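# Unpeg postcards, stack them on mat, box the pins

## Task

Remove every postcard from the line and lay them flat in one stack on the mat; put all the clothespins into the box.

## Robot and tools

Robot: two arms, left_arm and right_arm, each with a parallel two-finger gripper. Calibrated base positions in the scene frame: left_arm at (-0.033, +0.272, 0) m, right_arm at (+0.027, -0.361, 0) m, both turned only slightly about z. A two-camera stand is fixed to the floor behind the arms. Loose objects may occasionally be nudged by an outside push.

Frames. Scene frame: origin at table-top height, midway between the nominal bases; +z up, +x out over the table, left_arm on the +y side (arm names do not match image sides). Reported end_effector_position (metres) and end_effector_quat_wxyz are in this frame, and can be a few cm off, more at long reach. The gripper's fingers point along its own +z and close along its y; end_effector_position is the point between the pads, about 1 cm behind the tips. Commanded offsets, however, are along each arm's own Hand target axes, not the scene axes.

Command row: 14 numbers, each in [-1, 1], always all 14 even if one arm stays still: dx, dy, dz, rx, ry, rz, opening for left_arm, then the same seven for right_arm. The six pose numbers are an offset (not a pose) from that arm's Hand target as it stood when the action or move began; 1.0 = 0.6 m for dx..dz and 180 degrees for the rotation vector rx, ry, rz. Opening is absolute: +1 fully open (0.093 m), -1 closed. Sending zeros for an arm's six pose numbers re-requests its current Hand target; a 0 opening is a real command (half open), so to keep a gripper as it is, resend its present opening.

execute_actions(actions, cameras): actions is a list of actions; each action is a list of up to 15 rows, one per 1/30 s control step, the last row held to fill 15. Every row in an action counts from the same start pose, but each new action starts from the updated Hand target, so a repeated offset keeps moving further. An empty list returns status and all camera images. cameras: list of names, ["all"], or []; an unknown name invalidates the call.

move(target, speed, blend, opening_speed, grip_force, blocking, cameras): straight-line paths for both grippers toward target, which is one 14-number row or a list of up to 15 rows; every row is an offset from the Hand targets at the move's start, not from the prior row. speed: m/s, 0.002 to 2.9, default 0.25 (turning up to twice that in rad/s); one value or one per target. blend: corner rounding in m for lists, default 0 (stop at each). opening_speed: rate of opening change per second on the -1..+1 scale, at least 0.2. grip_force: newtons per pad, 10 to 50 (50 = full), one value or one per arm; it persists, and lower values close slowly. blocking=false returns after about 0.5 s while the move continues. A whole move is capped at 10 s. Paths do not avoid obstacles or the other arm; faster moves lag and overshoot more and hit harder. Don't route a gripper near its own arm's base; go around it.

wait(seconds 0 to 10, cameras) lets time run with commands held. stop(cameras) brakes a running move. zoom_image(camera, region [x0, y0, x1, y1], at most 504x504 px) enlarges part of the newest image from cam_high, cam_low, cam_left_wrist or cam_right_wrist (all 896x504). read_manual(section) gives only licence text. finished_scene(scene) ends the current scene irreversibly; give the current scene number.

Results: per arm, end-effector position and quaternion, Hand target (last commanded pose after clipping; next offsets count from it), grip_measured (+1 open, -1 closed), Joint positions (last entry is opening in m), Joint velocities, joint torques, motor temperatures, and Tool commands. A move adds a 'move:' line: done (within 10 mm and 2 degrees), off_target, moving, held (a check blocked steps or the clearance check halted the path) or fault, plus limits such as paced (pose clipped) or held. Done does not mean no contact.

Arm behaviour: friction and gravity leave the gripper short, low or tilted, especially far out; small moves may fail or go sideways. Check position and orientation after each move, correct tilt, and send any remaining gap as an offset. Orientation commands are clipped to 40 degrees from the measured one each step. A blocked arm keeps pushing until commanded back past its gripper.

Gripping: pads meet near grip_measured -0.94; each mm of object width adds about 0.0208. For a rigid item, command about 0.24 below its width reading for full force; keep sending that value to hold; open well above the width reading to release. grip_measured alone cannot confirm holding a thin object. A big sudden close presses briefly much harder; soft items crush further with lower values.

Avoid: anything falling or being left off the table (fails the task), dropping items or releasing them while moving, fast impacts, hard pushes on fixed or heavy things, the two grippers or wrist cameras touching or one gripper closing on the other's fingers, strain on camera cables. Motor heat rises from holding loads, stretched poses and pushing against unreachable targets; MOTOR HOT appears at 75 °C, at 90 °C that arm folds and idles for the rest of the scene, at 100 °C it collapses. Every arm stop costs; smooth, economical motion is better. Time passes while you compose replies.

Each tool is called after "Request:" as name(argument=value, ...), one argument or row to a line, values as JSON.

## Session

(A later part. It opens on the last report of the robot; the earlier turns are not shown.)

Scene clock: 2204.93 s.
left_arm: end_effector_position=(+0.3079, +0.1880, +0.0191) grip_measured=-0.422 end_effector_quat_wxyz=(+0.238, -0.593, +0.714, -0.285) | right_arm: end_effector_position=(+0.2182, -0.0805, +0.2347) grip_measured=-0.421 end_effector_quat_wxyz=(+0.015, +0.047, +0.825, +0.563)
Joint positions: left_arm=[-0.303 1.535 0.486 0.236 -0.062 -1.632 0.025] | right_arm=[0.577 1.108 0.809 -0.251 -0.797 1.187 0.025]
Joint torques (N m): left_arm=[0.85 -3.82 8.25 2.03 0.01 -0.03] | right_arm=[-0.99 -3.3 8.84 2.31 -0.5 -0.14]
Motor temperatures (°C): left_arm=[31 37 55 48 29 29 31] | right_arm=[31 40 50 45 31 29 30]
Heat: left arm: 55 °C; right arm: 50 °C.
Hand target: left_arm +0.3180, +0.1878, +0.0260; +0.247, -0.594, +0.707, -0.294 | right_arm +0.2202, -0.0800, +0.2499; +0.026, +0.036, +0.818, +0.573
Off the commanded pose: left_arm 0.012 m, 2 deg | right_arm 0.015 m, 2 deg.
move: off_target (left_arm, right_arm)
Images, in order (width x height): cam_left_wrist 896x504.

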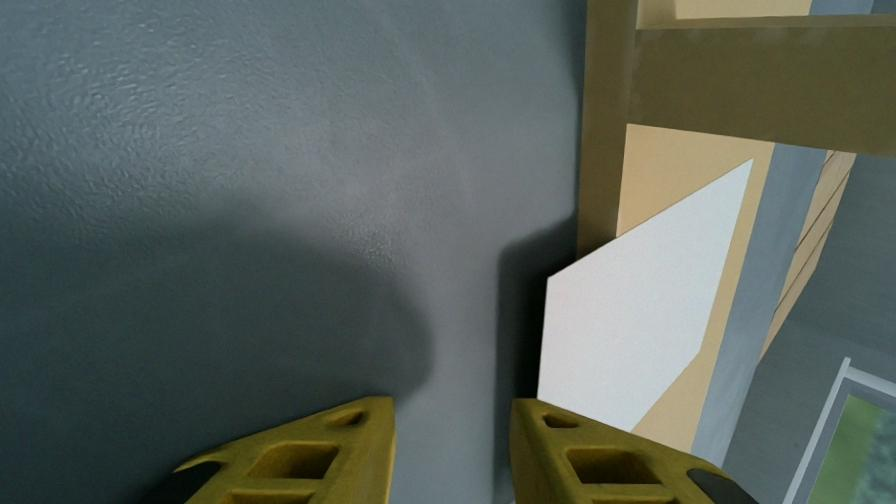

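Request:
move(
  target=[-0.0043,-0.0244,0.0103,0,0,0,-0.42,0,0,0,0,0,0,-0.42],
  speed=0.04,
  cameras=["cam_left_wrist"],
)

Scene clock: 2213.20 s.
left_arm: end_effector_position=(+0.3268, +0.1879, +0.0286) grip_measured=-0.422 end_effector_quat_wxyz=(+0.244, -0.596, +0.707, -0.292) | right_arm: end_effector_position=(+0.2182, -0.0805, +0.2347) grip_measured=-0.421 end_effector_quat_wxyz=(+0.015, +0.047, +0.825, +0.563)
Joint positions: left_arm=[-0.288 1.569 0.552 0.226 -0.058 -1.632 0.025] | right_arm=[0.577 1.108 0.809 -0.251 -0.797 1.187 0.025]
Joint torques (N m): left_arm=[0.85 -4.56 8.53 1.88 0.08 0.11] | right_arm=[-0.99 -3.3 8.84 2.32 -0.5 -0.14]
Motor temperatures (°C): left_arm=[31 37 56 49 29 29 31] | right_arm=[31 40 50 45 31 29 30]
Heat: left arm: 56 °C; right arm: 50 °C.
Hand target: left_arm +0.3329, +0.1878, +0.0320; +0.246, -0.594, +0.707, -0.293 | right_arm +0.2202, -0.0800, +0.2499; +0.026, +0.036, +0.818, +0.573
Off the commanded pose: left_arm 0.007 m, 0 deg | right_arm 0.015 m, 2 deg.
move: off_target (right_arm)
Images, in order (width x height): cam_left_wrist 896x504.

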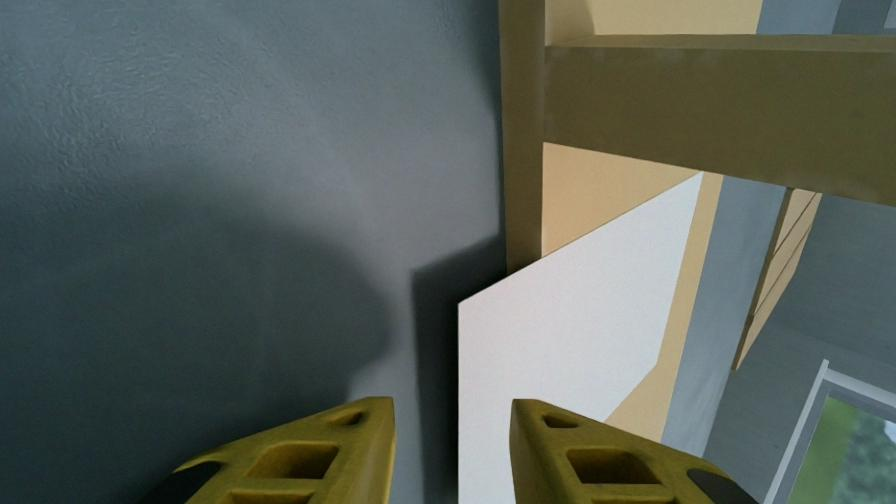

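Request:
move(
  target=[-0.004,-0.015,0.0174,0,0,0,-0.42,0,0,0,0,0,0,-0.42],
  speed=0.04,
  cameras=["cam_left_wrist"],
)

Scene clock: 2221.43 s.
left_arm: end_effector_position=(+0.3397, +0.1881, +0.0268) grip_measured=-0.422 end_effector_quat_wxyz=(+0.242, -0.600, +0.705, -0.291) | right_arm: end_effector_position=(+0.2182, -0.0805, +0.2347) grip_measured=-0.421 end_effector_quat_wxyz=(+0.015, +0.047, +0.825, +0.563)
Joint positions: left_arm=[-0.275 1.621 0.601 0.225 -0.049 -1.632 0.025] | right_arm=[0.577 1.108 0.809 -0.251 -0.797 1.187 0.025]
Joint torques (N m): left_arm=[0.73 -4.6 8.75 1.85 0.16 0.21] | right_arm=[-0.98 -3.3 8.83 2.32 -0.5 -0.14]
Motor temperatures (°C): left_arm=[31 37 55 48 29 29 31] | right_arm=[31 39 50 45 31 29 30]
Heat: left arm: 55 °C; right arm: 50 °C.
Hand target: left_arm +0.3468, +0.1878, +0.0309; +0.246, -0.594, +0.707, -0.293 | right_arm +0.2202, -0.0800, +0.2499; +0.026, +0.036, +0.818, +0.573
Off the commanded pose: left_arm 0.008 m, 1 deg | right_arm 0.015 m, 2 deg.
move: off_target (right_arm)
Images, in order (width x height): cam_left_wrist 896x504.

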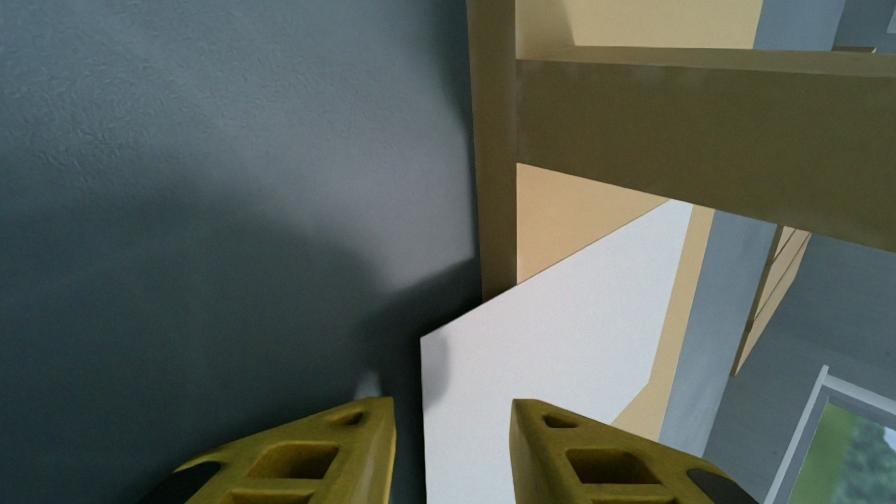

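Request:
move(
  target=[-0.0034,-0.0115,0.0142,0,0,0,-0.42,0,0,0,0,0,0,-0.42],
  speed=0.04,
  cameras=["cam_left_wrist"],
)

Scene clock: 2233.00 s.
left_arm: end_effector_position=(+0.3505, +0.1880, +0.0257) grip_measured=-0.422 end_effector_quat_wxyz=(+0.241, -0.600, +0.705, -0.291) | right_arm: end_effector_position=(+0.2182, -0.0805, +0.2347) grip_measured=-0.421 end_effector_quat_wxyz=(+0.015, +0.047, +0.825, +0.563)
Joint positions: left_arm=[-0.265 1.663 0.642 0.225 -0.043 -1.627 0.025] | right_arm=[0.577 1.108 0.809 -0.251 -0.797 1.187 0.025]
Joint torques (N m): left_arm=[0.96 -5.05 8.75 1.82 0.16 0.23] | right_arm=[-0.99 -3.3 8.84 2.32 -0.5 -0.14]
Motor temperatures (°C): left_arm=[31 37 55 47 29 29 31] | right_arm=[31 39 50 45 31 29 30]
Heat: left arm: 55 °C; right arm: 50 °C.
Hand target: left_arm +0.3580, +0.1879, +0.0299; +0.247, -0.594, +0.707, -0.294 | right_arm +0.2202, -0.0800, +0.2499; +0.026, +0.036, +0.818, +0.573
Off the commanded pose: left_arm 0.008 m, 1 deg | right_arm 0.015 m, 2 deg.
move: off_target (right_arm)
Images, in order (width x height): cam_left_wrist 896x504.

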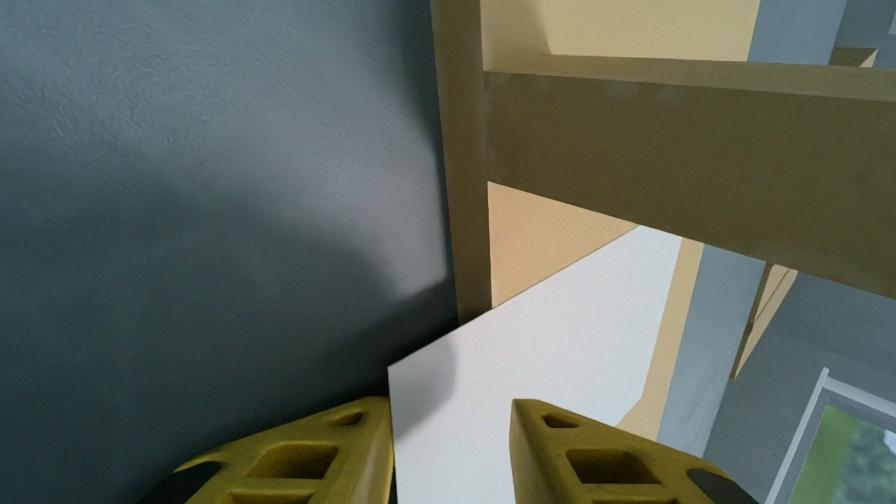

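Request:
move(
  target=[-0.0024,-0.0092,0.0114,0,0,0,-0.42,0,0,0,0,0,0,-0.42],
  speed=0.04,
  cameras=["cam_left_wrist"],
)

Request:
zoom_image(
  camera="cam_left_wrist",
  region=[320, 320, 560, 504],
)

Scene clock: 2242.87 s.
left_arm: end_effector_position=(+0.3593, +0.1878, +0.0249) grip_measured=-0.422 end_effector_quat_wxyz=(+0.241, -0.600, +0.705, -0.291) | right_arm: end_effector_position=(+0.2182, -0.0805, +0.2347) grip_measured=-0.421 end_effector_quat_wxyz=(+0.015, +0.047, +0.825, +0.563)
Joint positions: left_arm=[-0.259 1.695 0.674 0.225 -0.038 -1.622 0.025] | right_arm=[0.577 1.108 0.809 -0.251 -0.797 1.187 0.025]
Joint torques (N m): left_arm=[0.81 -5.2 8.43 1.89 0.08 0.15] | right_arm=[-0.98 -3.3 8.83 2.31 -0.5 -0.14]
Heat: left arm: 54 °C; right arm: 50 °C.
Hand target: left_arm +0.3668, +0.1878, +0.0289; +0.246, -0.594, +0.707, -0.294 | right_arm +0.2202, -0.0800, +0.2499; +0.026, +0.036, +0.818, +0.573
Off the commanded pose: left_arm 0.009 m, 1 deg | right_arm 0.015 m, 2 deg.
move: off_target (right_arm)
Images, in order (width x height): cam_left_wrist 896x504.

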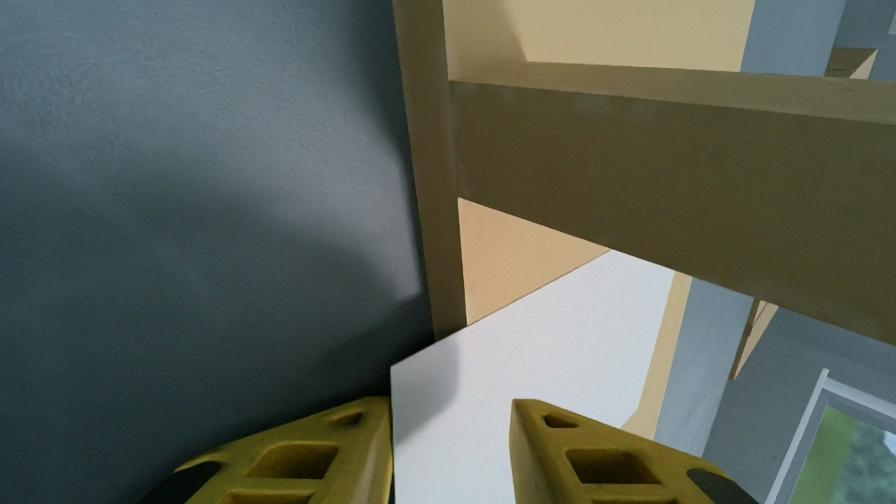

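Scaled by 2.100.

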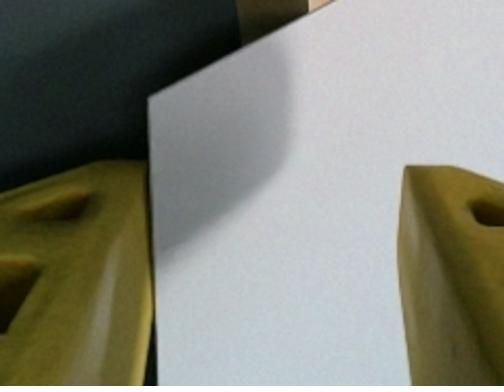

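Request:
move(
  target=[0,-0.043,-0.063,0.1667,0,0,-0.42,0,0,0,0,0,0,-0.42],
  speed=0.04,
  cameras=["cam_left_wrist","cam_low"],
)

Scene clock: 2308.80 s.
left_arm: end_effector_position=(+0.3600, +0.1882, +0.0766) grip_measured=-0.422 end_effector_quat_wxyz=(+0.383, -0.514, +0.603, -0.474) | right_arm: end_effector_position=(+0.2182, -0.0805, +0.2347) grip_measured=-0.421 end_effector_quat_wxyz=(+0.015, +0.047, +0.825, +0.563)
Joint positions: left_arm=[-0.259 1.771 0.348 1.164 -0.041 -1.608 0.025] | right_arm=[0.577 1.108 0.809 -0.251 -0.797 1.187 0.025]
Joint torques (N m): left_arm=[-0.1 -4.75 4.64 2.52 -0.1 0.26] | right_arm=[-0.99 -3.29 8.83 2.31 -0.5 -0.14]
Heat: left arm: 53 °C; right arm: 50 °C.
Hand target: left_arm +0.3584, +0.1892, +0.0739; +0.392, -0.510, +0.607, -0.467 | right_arm +0.2202, -0.0800, +0.2499; +0.026, +0.036, +0.818, +0.573
Off the commanded pose: left_arm 0.003 m, 1 deg | right_arm 0.015 m, 2 deg.
move: off_target (right_arm)
Images, in order (width x height): cam_low 896x504, cam_left_wrist 896x504.

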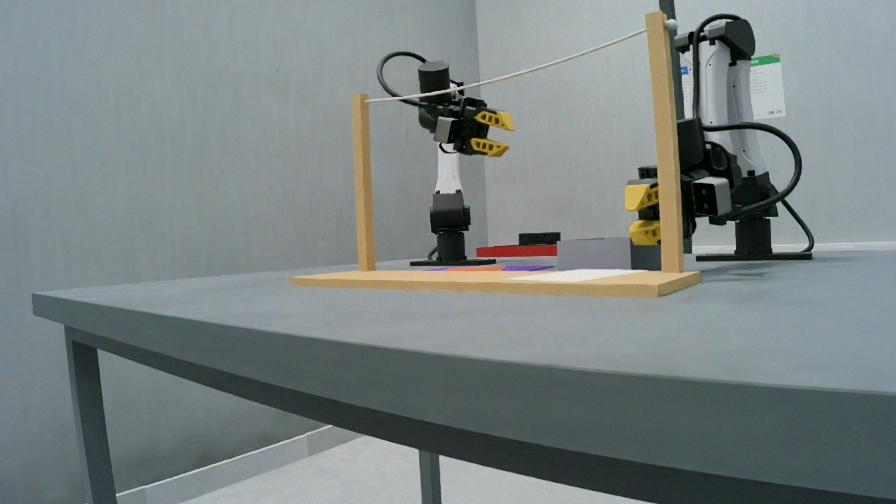

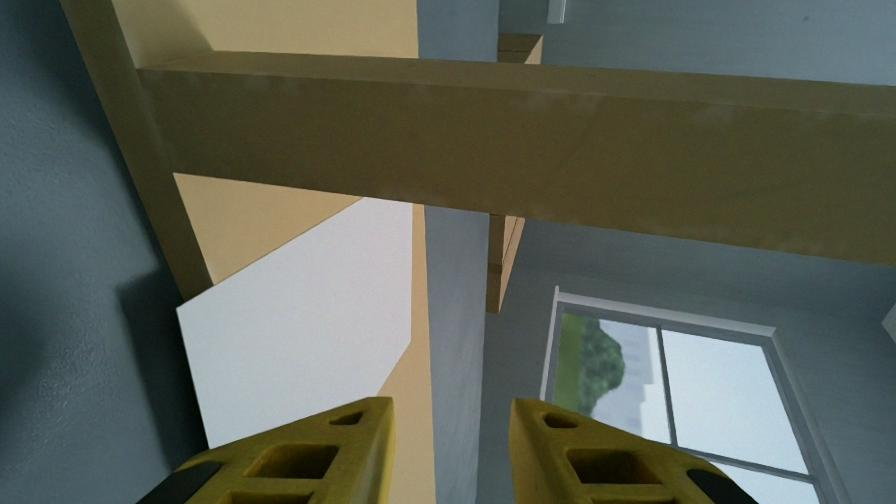

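Request:
move(
  target=[0.0278,0.0242,-0.0647,-0.1944,0,0,-0.63,0,0,0,0,0,0,-0.42],
  speed=0.15,
)

Scene clock: 2442.13 s.
left_arm: end_effector_position=(+0.3083, +0.1820, +0.0588) grip_measured=-0.628 end_effector_quat_wxyz=(+0.212, -0.601, +0.727, -0.254) | right_arm: end_effector_position=(+0.2182, -0.0805, +0.2347) grip_measured=-0.421 end_effector_quat_wxyz=(+0.015, +0.047, +0.825, +0.563)
Joint positions: left_arm=[-0.321 1.435 0.668 -0.132 -0.065 -1.647 0.015] | right_arm=[0.577 1.108 0.809 -0.251 -0.797 1.187 0.025]
Joint torques (N m): left_arm=[-0.14 -5.01 9.8 1.63 -0.07 -0.07] | right_arm=[-0.98 -3.29 8.84 2.31 -0.5 -0.14]
Motor temperatures (°C): left_arm=[31 36 47 58 29 29 30] | right_arm=[31 38 51 45 31 29 30]
Heat: left arm: 58 °C; right arm: 51 °C.
Hand target: left_arm +0.3149, +0.1800, +0.0698; +0.220, -0.604, +0.719, -0.262 | right_arm +0.2202, -0.0800, +0.2499; +0.026, +0.036, +0.818, +0.573
Off the commanded pose: left_arm 0.013 m, 2 deg | right_arm 0.015 m, 2 deg.
move: off_target (left_arm, right_arm)

Request:
move(
  target=[0,0.0298,0.0618,0,0,0,-0.63,0,0,0,0,0,0,-0.42],
  speed=0.05,
  cameras=["cam_left_wrist"],
)

Scene clock: 2451.13 s.
left_arm: end_effector_position=(+0.3258, +0.1768, +0.0335) grip_measured=-0.628 end_effector_quat_wxyz=(+0.220, -0.599, +0.723, -0.265) | right_arm: end_effector_position=(+0.2182, -0.0805, +0.2347) grip_measured=-0.421 end_effector_quat_wxyz=(+0.015, +0.047, +0.825, +0.563)
Joint positions: left_arm=[-0.321 1.569 0.647 0.051 -0.065 -1.648 0.015] | right_arm=[0.577 1.108 0.809 -0.251 -0.797 1.187 0.025]
Joint torques (N m): left_arm=[0.35 -4.64 6.23 1.89 0.01 -0.13] | right_arm=[-0.99 -3.29 8.84 2.31 -0.5 -0.14]
Motor temperatures (°C): left_arm=[31 36 48 56 29 29 30] | right_arm=[31 38 51 45 31 29 30]
Heat: left arm: 56 °C; right arm: 51 °C.
Hand target: left_arm +0.3250, +0.1782, +0.0300; +0.220, -0.604, +0.719, -0.263 | right_arm +0.2202, -0.0800, +0.2499; +0.026, +0.036, +0.818, +0.573
Off the commanded pose: left_arm 0.004 m, 1 deg | right_arm 0.015 m, 2 deg.
move: off_target (right_arm)
Images, in order (width x height): cam_left_wrist 896x504.

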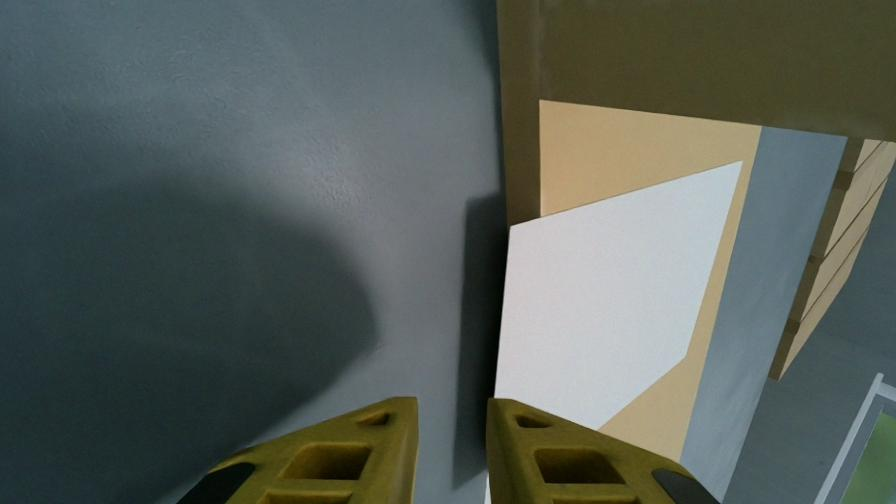

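Request:
move(
  target=[0,0.0171,0.0204,0,0,0,-0.63,0,0,0,0,0,0,-0.42],
  speed=0.02,
)

Scene clock: 2464.17 s.
left_arm: end_effector_position=(+0.3263, +0.1766, +0.0181) grip_measured=-0.628 end_effector_quat_wxyz=(+0.220, -0.598, +0.723, -0.266) | right_arm: end_effector_position=(+0.2182, -0.0805, +0.2347) grip_measured=-0.421 end_effector_quat_wxyz=(+0.015, +0.047, +0.825, +0.563)
Joint positions: left_arm=[-0.321 1.621 0.618 0.133 -0.065 -1.648 0.015] | right_arm=[0.577 1.108 0.809 -0.251 -0.797 1.187 0.025]
Joint torques (N m): left_arm=[0.08 -4.93 5.72 2.03 -0.04 -0.09] | right_arm=[-0.98 -3.29 8.83 2.31 -0.5 -0.14]
Heat: left arm: 54 °C; right arm: 51 °C.
Hand target: left_arm +0.3249, +0.1782, +0.0140; +0.220, -0.604, +0.719, -0.262 | right_arm +0.2202, -0.0800, +0.2499; +0.026, +0.036, +0.818, +0.573
Off the commanded pose: left_arm 0.005 m, 1 deg | right_arm 0.015 m, 2 deg.
move: off_target (right_arm)

Request:
move(
  target=[0,0.0043,0.0051,0,0,0,-0.63,0,0,0,0,0,0,-0.42],
  speed=0.02,
)

Request:
move(
  target=[0,0.0043,0.0051,0,0,0,-0.63,0,0,0,0,0,0,-0.42],
  speed=0.02,
  cameras=["cam_left_wrist"],
)

Scene clock: 2471.50 s.
left_arm: end_effector_position=(+0.3270, +0.1764, +0.0152) grip_measured=-0.628 end_effector_quat_wxyz=(+0.221, -0.598, +0.723, -0.267) | right_arm: end_effector_position=(+0.2182, -0.0805, +0.2347) grip_measured=-0.421 end_effector_quat_wxyz=(+0.015, +0.047, +0.825, +0.563)
Joint positions: left_arm=[-0.321 1.633 0.613 0.155 -0.065 -1.648 0.015] | right_arm=[0.577 1.108 0.809 -0.251 -0.797 1.187 0.025]
Joint torques (N m): left_arm=[0.24 -4.74 5.49 1.88 0 -0.09] | right_arm=[-0.99 -3.3 8.84 2.32 -0.49 -0.14]
Heat: left arm: 54 °C; right arm: 51 °C.
Hand target: left_arm +0.3251, +0.1782, +0.0101; +0.220, -0.604, +0.719, -0.263 | right_arm +0.2202, -0.0800, +0.2499; +0.026, +0.036, +0.818, +0.573
Off the commanded pose: left_arm 0.006 m, 1 deg | right_arm 0.015 m, 2 deg.
move: off_target (right_arm)

Scene clock: 2472.23 s.
left_arm: end_effector_position=(+0.3276, +0.1762, +0.0145) grip_measured=-0.628 end_effector_quat_wxyz=(+0.223, -0.597, +0.722, -0.270) | right_arm: end_effector_position=(+0.2182, -0.0805, +0.2347) grip_measured=-0.421 end_effector_quat_wxyz=(+0.015, +0.047, +0.825, +0.563)
Joint positions: left_arm=[-0.321 1.637 0.606 0.173 -0.065 -1.648 0.015] | right_arm=[0.577 1.108 0.809 -0.251 -0.797 1.187 0.025]
Joint torques (N m): left_arm=[0.5 -3.88 5.5 2.03 -0.02 -0.14] | right_arm=[-0.99 -3.3 8.84 2.32 -0.5 -0.14]
Heat: left arm: 54 °C; right arm: 51 °C.
Hand target: left_arm +0.3250, +0.1782, +0.0061; +0.220, -0.604, +0.719, -0.263 | right_arm +0.2202, -0.0800, +0.2499; +0.026, +0.036, +0.818, +0.573
Off the commanded pose: left_arm 0.009 m, 1 deg | right_arm 0.015 m, 2 deg.
move: off_target (right_arm)
Images, in order (width x height): cam_left_wrist 896x504.

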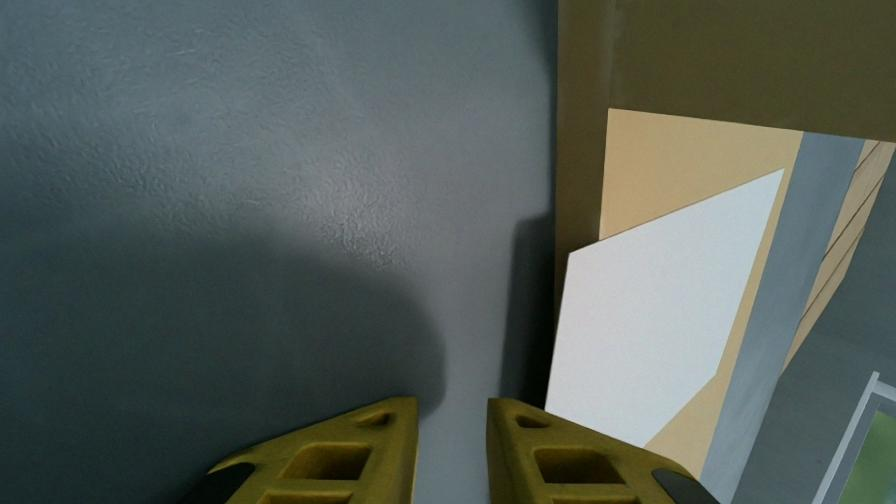

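Request:
move(
  target=[-0.0069,-0.0461,0.0063,0,0,0,-0.482,0,0,0,0,0,0,-0.42],
  speed=0.03,
  cameras=["cam_left_wrist"],
)

Scene clock: 2504.43 s.
left_arm: end_effector_position=(+0.3394, +0.1780, +0.0167) grip_measured=-0.484 end_effector_quat_wxyz=(+0.213, -0.606, +0.723, -0.256) | right_arm: end_effector_position=(+0.2182, -0.0805, +0.2347) grip_measured=-0.421 end_effector_quat_wxyz=(+0.015, +0.047, +0.825, +0.563)
Joint positions: left_arm=[-0.304 1.672 0.689 0.09 -0.058 -1.648 0.022] | right_arm=[0.577 1.108 0.809 -0.251 -0.797 1.187 0.025]
Joint torques (N m): left_arm=[1.03 -5.03 8.73 1.87 0.05 0.13] | right_arm=[-0.99 -3.29 8.83 2.31 -0.5 -0.14]
Motor temperatures (°C): left_arm=[31 36 47 55 29 29 30] | right_arm=[31 38 51 45 31 29 30]
Heat: left arm: 55 °C; right arm: 51 °C.
Hand target: left_arm +0.3489, +0.1782, +0.0209; +0.220, -0.604, +0.719, -0.262 | right_arm +0.2202, -0.0800, +0.2499; +0.026, +0.036, +0.818, +0.573
Off the commanded pose: left_arm 0.010 m, 1 deg | right_arm 0.015 m, 2 deg.
move: off_target (right_arm)
Images, in order (width x height): cam_left_wrist 896x504.

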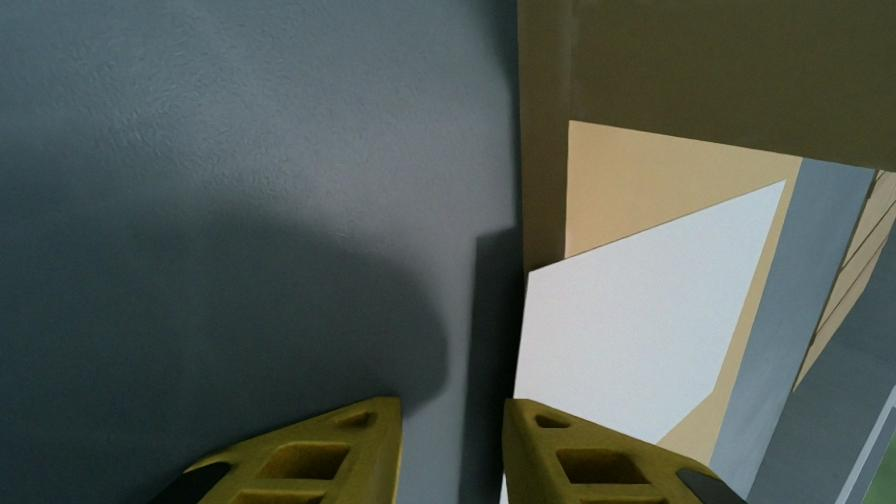

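Request:
move(
  target=[-0.0035,-0.0182,0.0088,0,0,0,-0.482,0,0,0,0,0,0,-0.42],
  speed=0.03,
  cameras=["cam_left_wrist"],
)

Scene clock: 2512.23 s.
left_arm: end_effector_position=(+0.3547, +0.1783, +0.0211) grip_measured=-0.484 end_effector_quat_wxyz=(+0.218, -0.608, +0.717, -0.262) | right_arm: end_effector_position=(+0.2182, -0.0805, +0.2347) grip_measured=-0.421 end_effector_quat_wxyz=(+0.015, +0.047, +0.825, +0.563)
Joint positions: left_arm=[-0.292 1.707 0.74 0.09 -0.056 -1.648 0.022] | right_arm=[0.577 1.108 0.809 -0.251 -0.797 1.187 0.025]
Joint torques (N m): left_arm=[0.72 -5.44 8.75 1.73 0.11 0.1] | right_arm=[-0.99 -3.3 8.84 2.32 -0.5 -0.14]
Heat: left arm: 54 °C; right arm: 51 °C.
Hand target: left_arm +0.3609, +0.1783, +0.0240; +0.220, -0.604, +0.719, -0.263 | right_arm +0.2202, -0.0800, +0.2499; +0.026, +0.036, +0.818, +0.573
Off the commanded pose: left_arm 0.007 m, 1 deg | right_arm 0.015 m, 2 deg.
move: off_target (right_arm)
Images, in order (width x height): cam_left_wrist 896x504.

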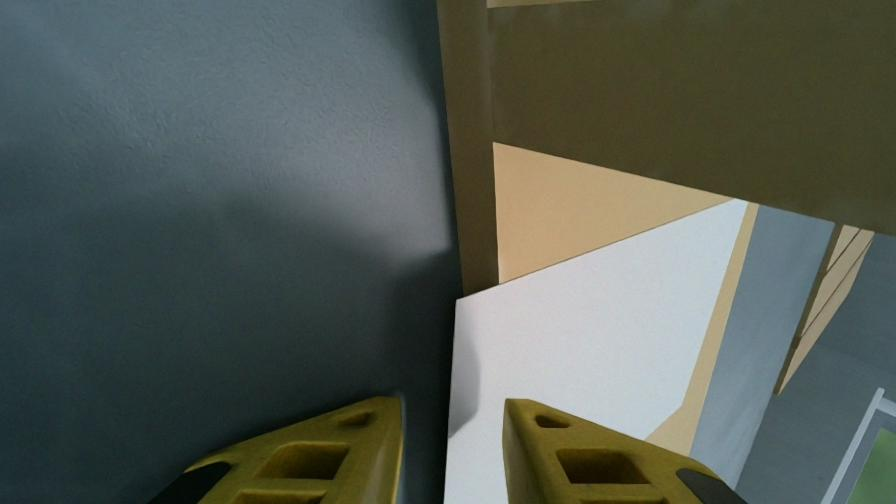

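Request:
move(
  target=[-0.0029,-0.0115,0.0119,0,0,0,-0.482,0,0,0,0,0,0,-0.42],
  speed=0.03,
  cameras=["cam_left_wrist"],
)

Request:
zoom_image(
  camera="cam_left_wrist",
  region=[320, 320, 560, 504],
)

Scene clock: 2518.80 s.
left_arm: end_effector_position=(+0.3644, +0.1782, +0.0200) grip_measured=-0.484 end_effector_quat_wxyz=(+0.218, -0.609, +0.716, -0.262) | right_arm: end_effector_position=(+0.2182, -0.0805, +0.2347) grip_measured=-0.421 end_effector_quat_wxyz=(+0.015, +0.047, +0.825, +0.563)
Joint positions: left_arm=[-0.284 1.742 0.777 0.088 -0.051 -1.645 0.022] | right_arm=[0.577 1.108 0.809 -0.251 -0.797 1.187 0.025]
Joint torques (N m): left_arm=[0.77 -5.6 8.87 1.67 0.14 0.23] | right_arm=[-0.99 -3.3 8.84 2.31 -0.5 -0.14]
Heat: left arm: 53 °C; right arm: 51 °C.
Hand target: left_arm +0.3709, +0.1783, +0.0229; +0.220, -0.604, +0.719, -0.263 | right_arm +0.2202, -0.0800, +0.2499; +0.026, +0.036, +0.818, +0.573
Off the commanded pose: left_arm 0.007 m, 1 deg | right_arm 0.015 m, 2 deg.
move: off_target (right_arm)
Images, in order (width x height): cam_left_wrist 896x504.

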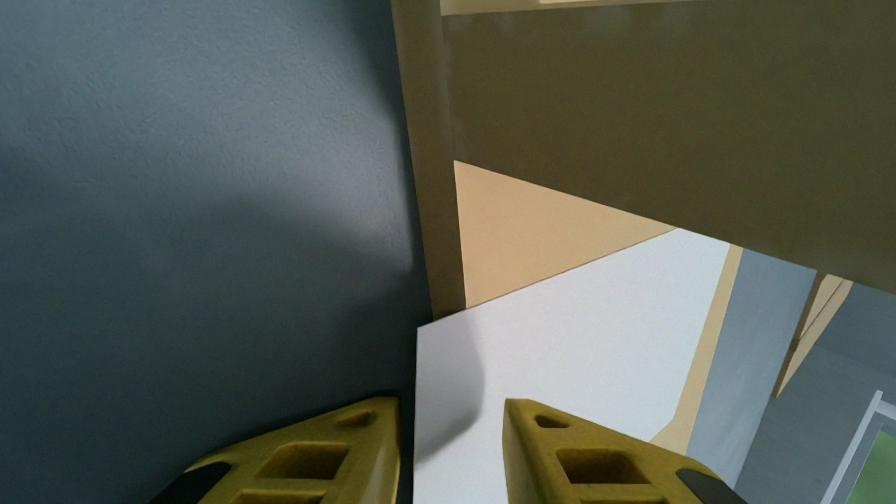

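Scaled by 2.100.

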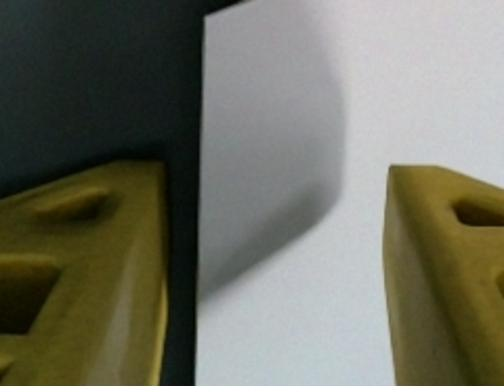

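Request:
move(
  target=[-0.0016,-0.0063,0.0065,0,0,0,-0.482,0,0,0,0,0,0,-0.42],
  speed=0.03,
)

Request:
execute_actions(
  actions=[],
  cameras=["cam_left_wrist"],
)

Request:
zoom_image(
  camera="cam_left_wrist",
  region=[320, 320, 560, 504],
)

Scene clock: 2528.13 s.
left_arm: end_effector_position=(+0.3698, +0.1781, +0.0194) grip_measured=-0.484 end_effector_quat_wxyz=(+0.217, -0.609, +0.716, -0.262) | right_arm: end_effector_position=(+0.2182, -0.0805, +0.2347) grip_measured=-0.421 end_effector_quat_wxyz=(+0.015, +0.047, +0.825, +0.563)
Joint positions: left_arm=[-0.28 1.761 0.798 0.086 -0.048 -1.641 0.022] | right_arm=[0.577 1.108 0.809 -0.251 -0.797 1.187 0.025]
Joint torques (N m): left_arm=[0.85 -5.72 8.95 1.66 0.11 0.15] | right_arm=[-0.99 -3.3 8.84 2.31 -0.5 -0.14]
Heat: left arm: 52 °C; right arm: 51 °C.
Hand target: left_arm +0.3763, +0.1782, +0.0223; +0.220, -0.604, +0.719, -0.262 | right_arm +0.2202, -0.0800, +0.2499; +0.026, +0.036, +0.818, +0.573
Off the commanded pose: left_arm 0.007 m, 1 deg | right_arm 0.015 m, 2 deg.
move: off_target (right_arm)

Scene clock: 2528.13 s.
left_arm: end_effector_position=(+0.3698, +0.1781, +0.0194) grip_measured=-0.484 end_effector_quat_wxyz=(+0.217, -0.609, +0.716, -0.262) | right_arm: end_effector_position=(+0.2182, -0.0805, +0.2347) grip_measured=-0.421 end_effector_quat_wxyz=(+0.015, +0.047, +0.825, +0.563)
Joint positions: left_arm=[-0.28 1.761 0.798 0.086 -0.048 -1.641 0.022] | right_arm=[0.577 1.108 0.809 -0.251 -0.797 1.187 0.025]
Joint velocities: within noise
Joint torques (N m): left_arm=[0.85 -5.72 8.95 1.66 0.11 0.15] | right_arm=[-0.99 -3.3 8.84 2.31 -0.5 -0.14]
Motor temperatures (°C): left_arm=[31 36 50 52 29 29 30] | right_arm=[31 38 51 45 31 29 30]
Heat: left arm: 52 °C; right arm: 51 °C.
Hand target: left_arm +0.3763, +0.1782, +0.0223; +0.220, -0.604, +0.719, -0.262 | right_arm +0.2202, -0.0800, +0.2499; +0.026, +0.036, +0.818, +0.573
Tool commands: left_gripper/opening=-0.482 right_gripper/opening=-0.42
Off the commanded pose: left_arm 0.007 m, 1 deg | right_arm 0.015 m, 2 deg.
Images, in order (width x height): cam_left_wrist 896x504.

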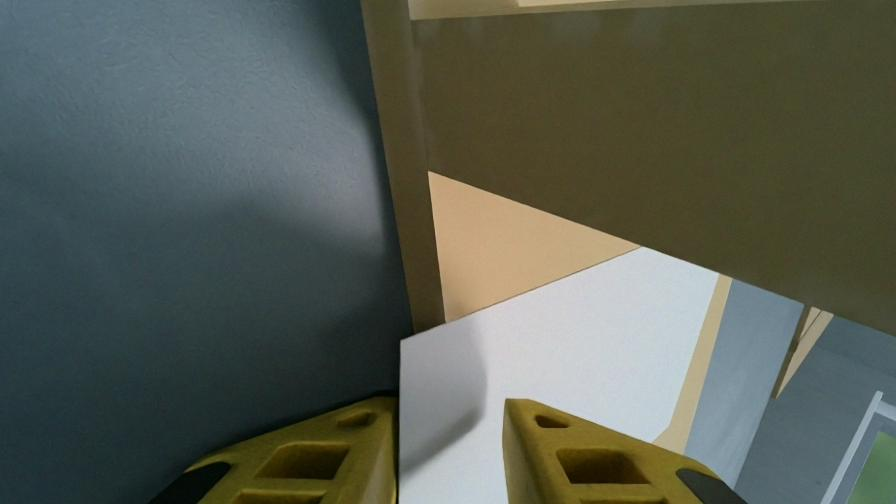

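Scaled by 2.100.

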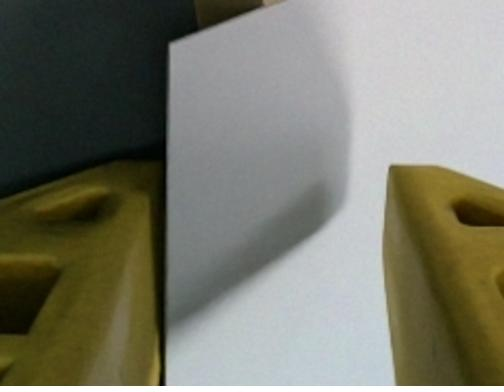

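Request:
move(
  target=[0.0006,-0.0005,-0.0105,0,0,0,-0.75,0,0,0,0,0,0,-0.42],
  grip_force=[20,50],
  opening_speed=0.25,
  speed=0.008,
  cameras=["cam_left_wrist"],
)

Request:
zoom_image(
  camera="cam_left_wrist",
  region=[320, 320, 560, 504],
)

Scene clock: 2545.83 s.
left_arm: end_effector_position=(+0.3684, +0.1785, +0.0182) grip_measured=-0.747 end_effector_quat_wxyz=(+0.215, -0.610, +0.717, -0.259) | right_arm: end_effector_position=(+0.2182, -0.0805, +0.2347) grip_measured=-0.421 end_effector_quat_wxyz=(+0.015, +0.047, +0.825, +0.563)
Joint positions: left_arm=[-0.28 1.761 0.798 0.078 -0.048 -1.641 0.009] | right_arm=[0.577 1.108 0.809 -0.251 -0.797 1.187 0.025]
Joint torques (N m): left_arm=[0.46 -7.95 8.38 1.6 0.11 0.18] | right_arm=[-0.99 -3.3 8.84 2.31 -0.5 -0.14]
Heat: left arm: 52 °C; right arm: 51 °C.
Hand target: left_arm +0.3725, +0.1786, +0.0273; +0.220, -0.604, +0.719, -0.262 | right_arm +0.2202, -0.0800, +0.2499; +0.026, +0.036, +0.818, +0.573
Off the commanded pose: left_arm 0.010 m, 1 deg | right_arm 0.015 m, 2 deg.
grip_force (N): 20, 50
move: off_target (right_arm)
Images, in order (width x height): cam_left_wrist 896x504.

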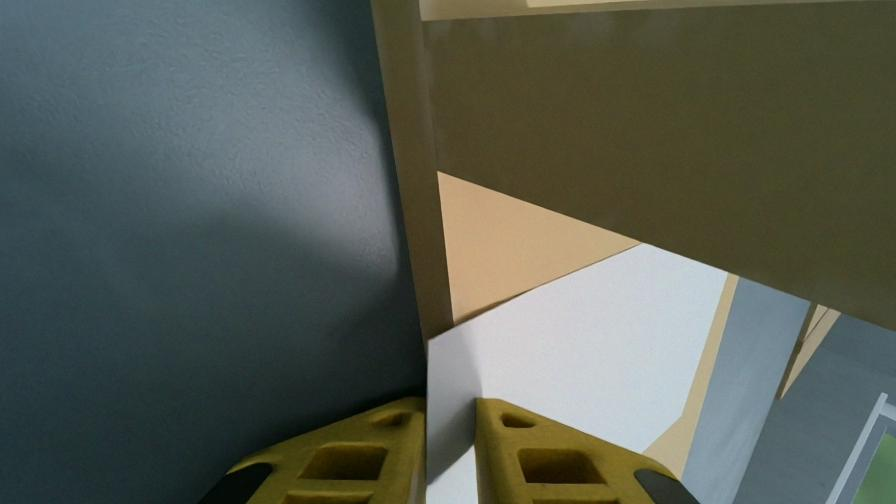

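Scaled by 2.100.

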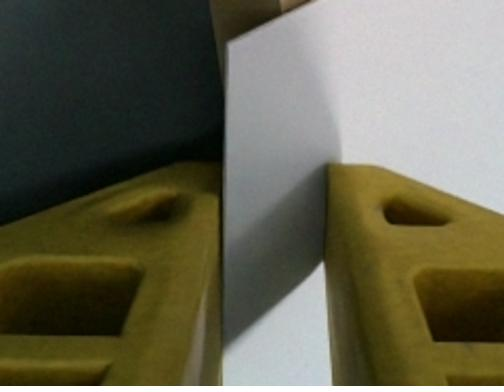

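Request:
move(
  target=[0.0,-0.0161,-0.0191,0,0,0,-1,0,0,0,0,0,0,-0.42],
  grip_force=[20,50],
  opening_speed=0.25,
  speed=0.012,
  cameras=["cam_left_wrist"],
)

Request:
zoom_image(
  camera="cam_left_wrist",
  region=[320, 320, 560, 504],
)

Scene clock: 2555.73 s.
left_arm: end_effector_position=(+0.3740, +0.1770, +0.0371) grip_measured=-0.978 end_effector_quat_wxyz=(+0.223, -0.607, +0.714, -0.269) | right_arm: end_effector_position=(+0.2182, -0.0805, +0.2347) grip_measured=-0.421 end_effector_quat_wxyz=(+0.015, +0.047, +0.825, +0.563)
Joint positions: left_arm=[-0.28 1.723 0.826 0.039 -0.048 -1.64 0] | right_arm=[0.577 1.108 0.809 -0.251 -0.797 1.187 0.025]
Joint torques (N m): left_arm=[0.49 -7.99 8.32 1.35 0.1 0.15] | right_arm=[-0.98 -3.3 8.84 2.31 -0.5 -0.14]
Heat: left arm: 51 °C; right arm: 51 °C.
Hand target: left_arm +0.3726, +0.1786, +0.0424; +0.220, -0.604, +0.719, -0.263 | right_arm +0.2202, -0.0800, +0.2499; +0.026, +0.036, +0.818, +0.573
Off the commanded pose: left_arm 0.006 m, 1 deg | right_arm 0.015 m, 2 deg.
grip_force (N): 20, 50
move: off_target (right_arm)
Images, in order (width x height): cam_left_wrist 896x504.

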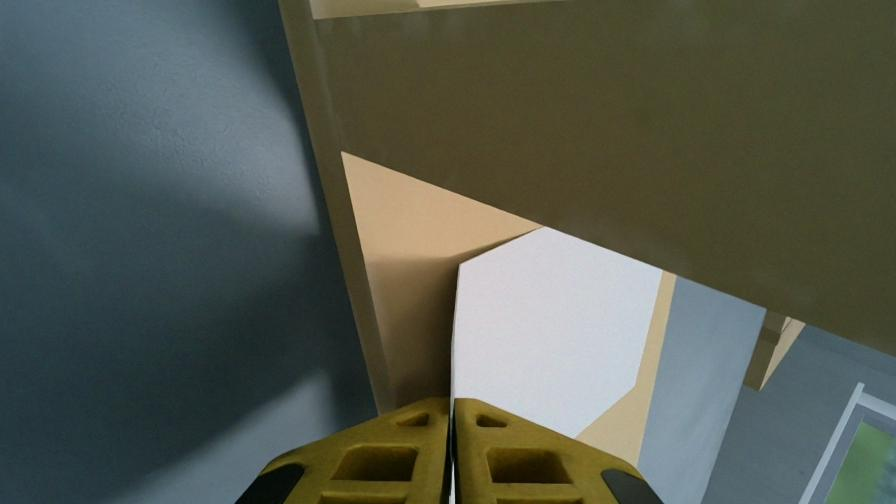

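Scaled by 2.100.

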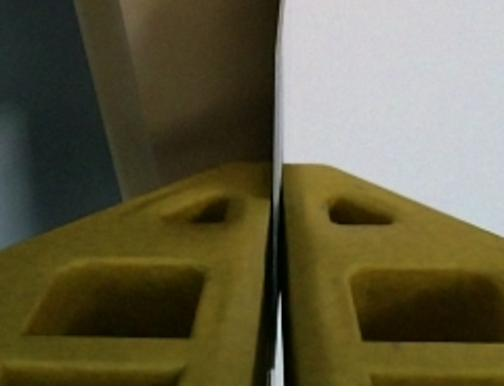

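Request:
move(
  target=[0.0062,-0.0527,-0.0892,0.1667,0,0,-1,0,0,0,0,0,0,-0.42],
  grip_force=[35,50],
  speed=0.04,
  cameras=["cam_left_wrist","cam_low"],
)

Scene clock: 2574.17 s.
left_arm: end_effector_position=(+0.3630, +0.1763, +0.0967) grip_measured=-0.980 end_effector_quat_wxyz=(+0.356, -0.536, +0.628, -0.438) | right_arm: end_effector_position=(+0.2182, -0.0805, +0.2347) grip_measured=-0.421 end_effector_quat_wxyz=(+0.015, +0.047, +0.825, +0.563)
Joint positions: left_arm=[-0.303 1.568 0.459 0.736 -0.082 -1.627 0] | right_arm=[0.577 1.108 0.809 -0.251 -0.797 1.187 0.025]
Joint torques (N m): left_arm=[-0.18 -6.52 5.85 2.48 -0.03 0.28] | right_arm=[-0.99 -3.3 8.84 2.31 -0.5 -0.14]
Motor temperatures (°C): left_arm=[31 41 50 51 29 29 31] | right_arm=[31 37 52 45 31 29 30]
Heat: left arm: 51 °C; right arm: 52 °C.
Hand target: left_arm +0.3618, +0.1767, +0.1037; +0.369, -0.527, +0.627, -0.440 | right_arm +0.2202, -0.0800, +0.2499; +0.026, +0.036, +0.818, +0.573
Off the commanded pose: left_arm 0.007 m, 2 deg | right_arm 0.015 m, 2 deg.
grip_force (N): 35, 50
move: off_target (right_arm)
Images, in order (width x height): cam_low 896x504, cam_left_wrist 896x504.

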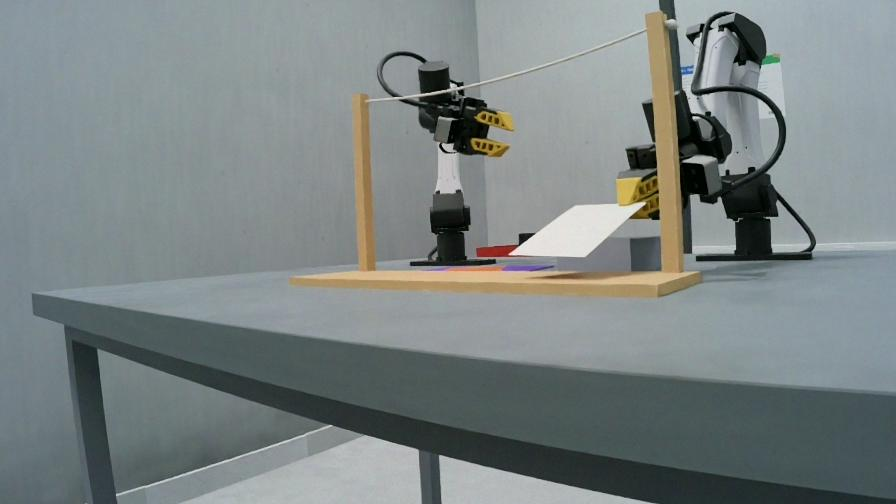

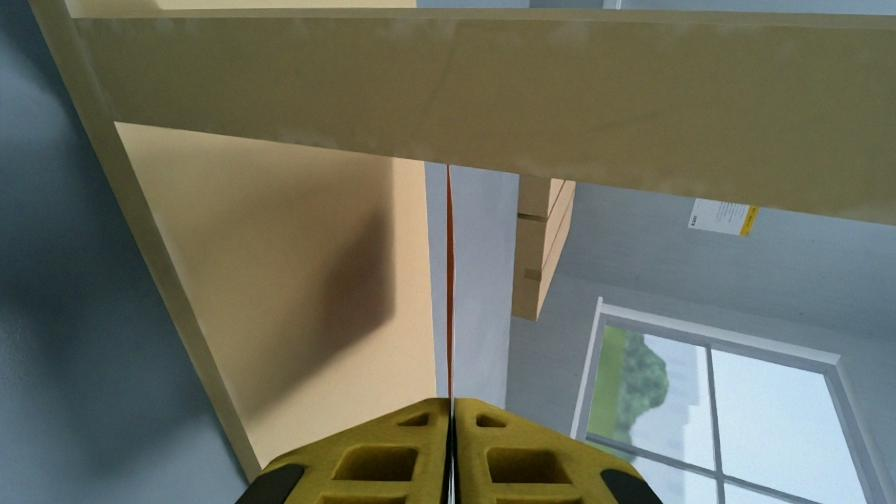

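Request:
move(
  target=[0.0405,-0.0479,-0.19,0,0,0,-1,0,0,0,0,0,0,-0.42],
  speed=0.08,
  cameras=["cam_high","cam_left_wrist"],
)

Scene clock: 2630.07 s.
left_arm: end_effector_position=(+0.2616, +0.1687, +0.1659) grip_measured=-0.980 end_effector_quat_wxyz=(+0.367, -0.521, +0.634, -0.438) | right_arm: end_effector_position=(+0.2182, -0.0805, +0.2347) grip_measured=-0.421 end_effector_quat_wxyz=(+0.015, +0.047, +0.825, +0.563)
Joint positions: left_arm=[-0.521 0.841 0.364 0.108 -0.285 -1.669 0] | right_arm=[0.577 1.108 0.809 -0.251 -0.797 1.187 0.025]
Joint torques (N m): left_arm=[-0.03 -1.72 9.21 2.22 -0.19 -0.09] | right_arm=[-0.98 -3.3 8.84 2.32 -0.5 -0.14]
Motor temperatures (°C): left_arm=[31 38 49 59 29 29 31] | right_arm=[31 37 52 45 31 29 30]
Heat: left arm: 59 °C; right arm: 52 °C.
Hand target: left_arm +0.2617, +0.1696, +0.1696; +0.369, -0.527, +0.627, -0.440 | right_arm +0.2202, -0.0800, +0.2499; +0.026, +0.036, +0.818, +0.573
Off the commanded pose: left_arm 0.004 m, 1 deg | right_arm 0.015 m, 2 deg.
grip_force (N): 35, 50
move: off_target (right_arm)
Images, in order (width x height): cam_high 896x504, cam_left_wrist 896x504.

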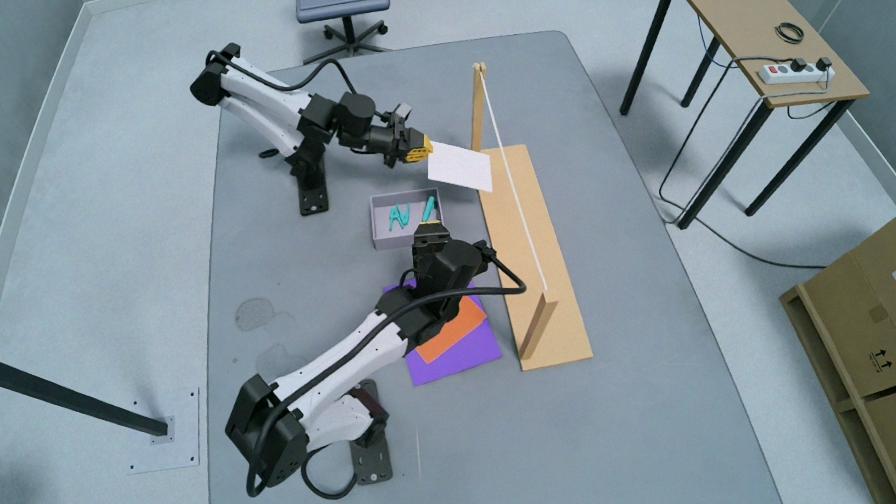

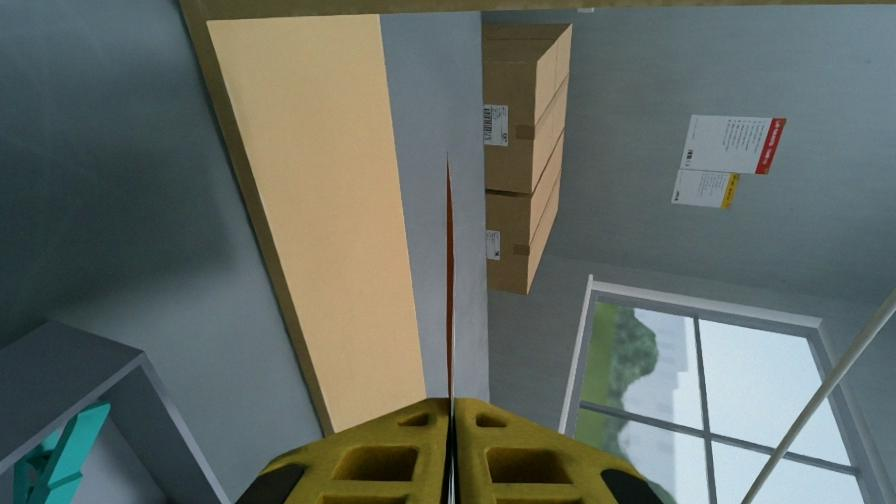

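Request:
move(
  target=[
    [0,0,0,0,0,0,-1,0.1815,0.0215,0.059,0.0403,-0.04,-0.48,-0.42],
    [0,0,0,0,0,0,-1,0.4737,0.0127,0.035,-0.0837,0.0839,-0.5326,-0.42],
    [0,0,0,0,0,0,-1,0.7133,-0.0448,-0.1231,-0.2131,0.213,-0.562,-0.42],
  ],
  speed=0.25,
  blend=[0.04,0.04,0],
  cameras=["cam_high"],
)

Scene clock: 2730.23 s.
left_arm: end_effector_position=(+0.2616, +0.1687, +0.1658) grip_measured=-0.980 end_effector_quat_wxyz=(+0.367, -0.521, +0.634, -0.438) | right_arm: end_effector_position=(-0.2101, -0.1229, +0.2427) grip_measured=-0.421 end_effector_quat_wxyz=(-0.213, +0.763, -0.318, -0.521)
Joint positions: left_arm=[-0.521 0.841 0.364 0.107 -0.286 -1.669 0] | right_arm=[2.316 0.914 0.71 -0.171 -0.009 0.003 0.025]
Joint torques (N m): left_arm=[-0.25 -1.46 8.99 2.25 -0.1 -0.14] | right_arm=[0.23 -1.35 6.89 3.09 -0.01 -0.03]
Motor temperatures (°C): left_arm=[31 34 56 58 29 29 31] | right_arm=[31 37 51 46 31 29 30]
Heat: left arm: 58 °C; right arm: 51 °C.
Hand target: left_arm +0.2617, +0.1696, +0.1696; +0.369, -0.527, +0.627, -0.440 | right_arm -0.2130, -0.1209, +0.2496; -0.219, +0.757, -0.313, -0.530
Off the commanded pose: left_arm 0.004 m, 1 deg | right_arm 0.008 m, 2 deg.
grip_force (N): 35, 50
move: done
Images, in order (width x height): cam_high 896x504.

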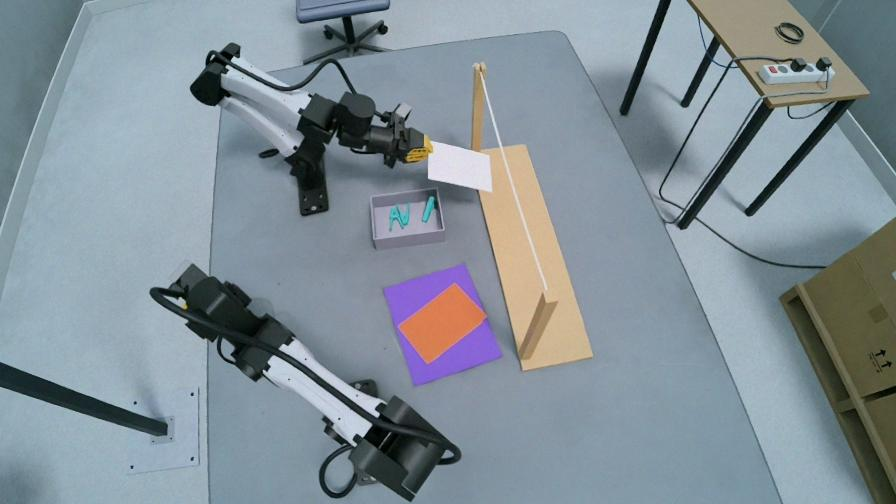

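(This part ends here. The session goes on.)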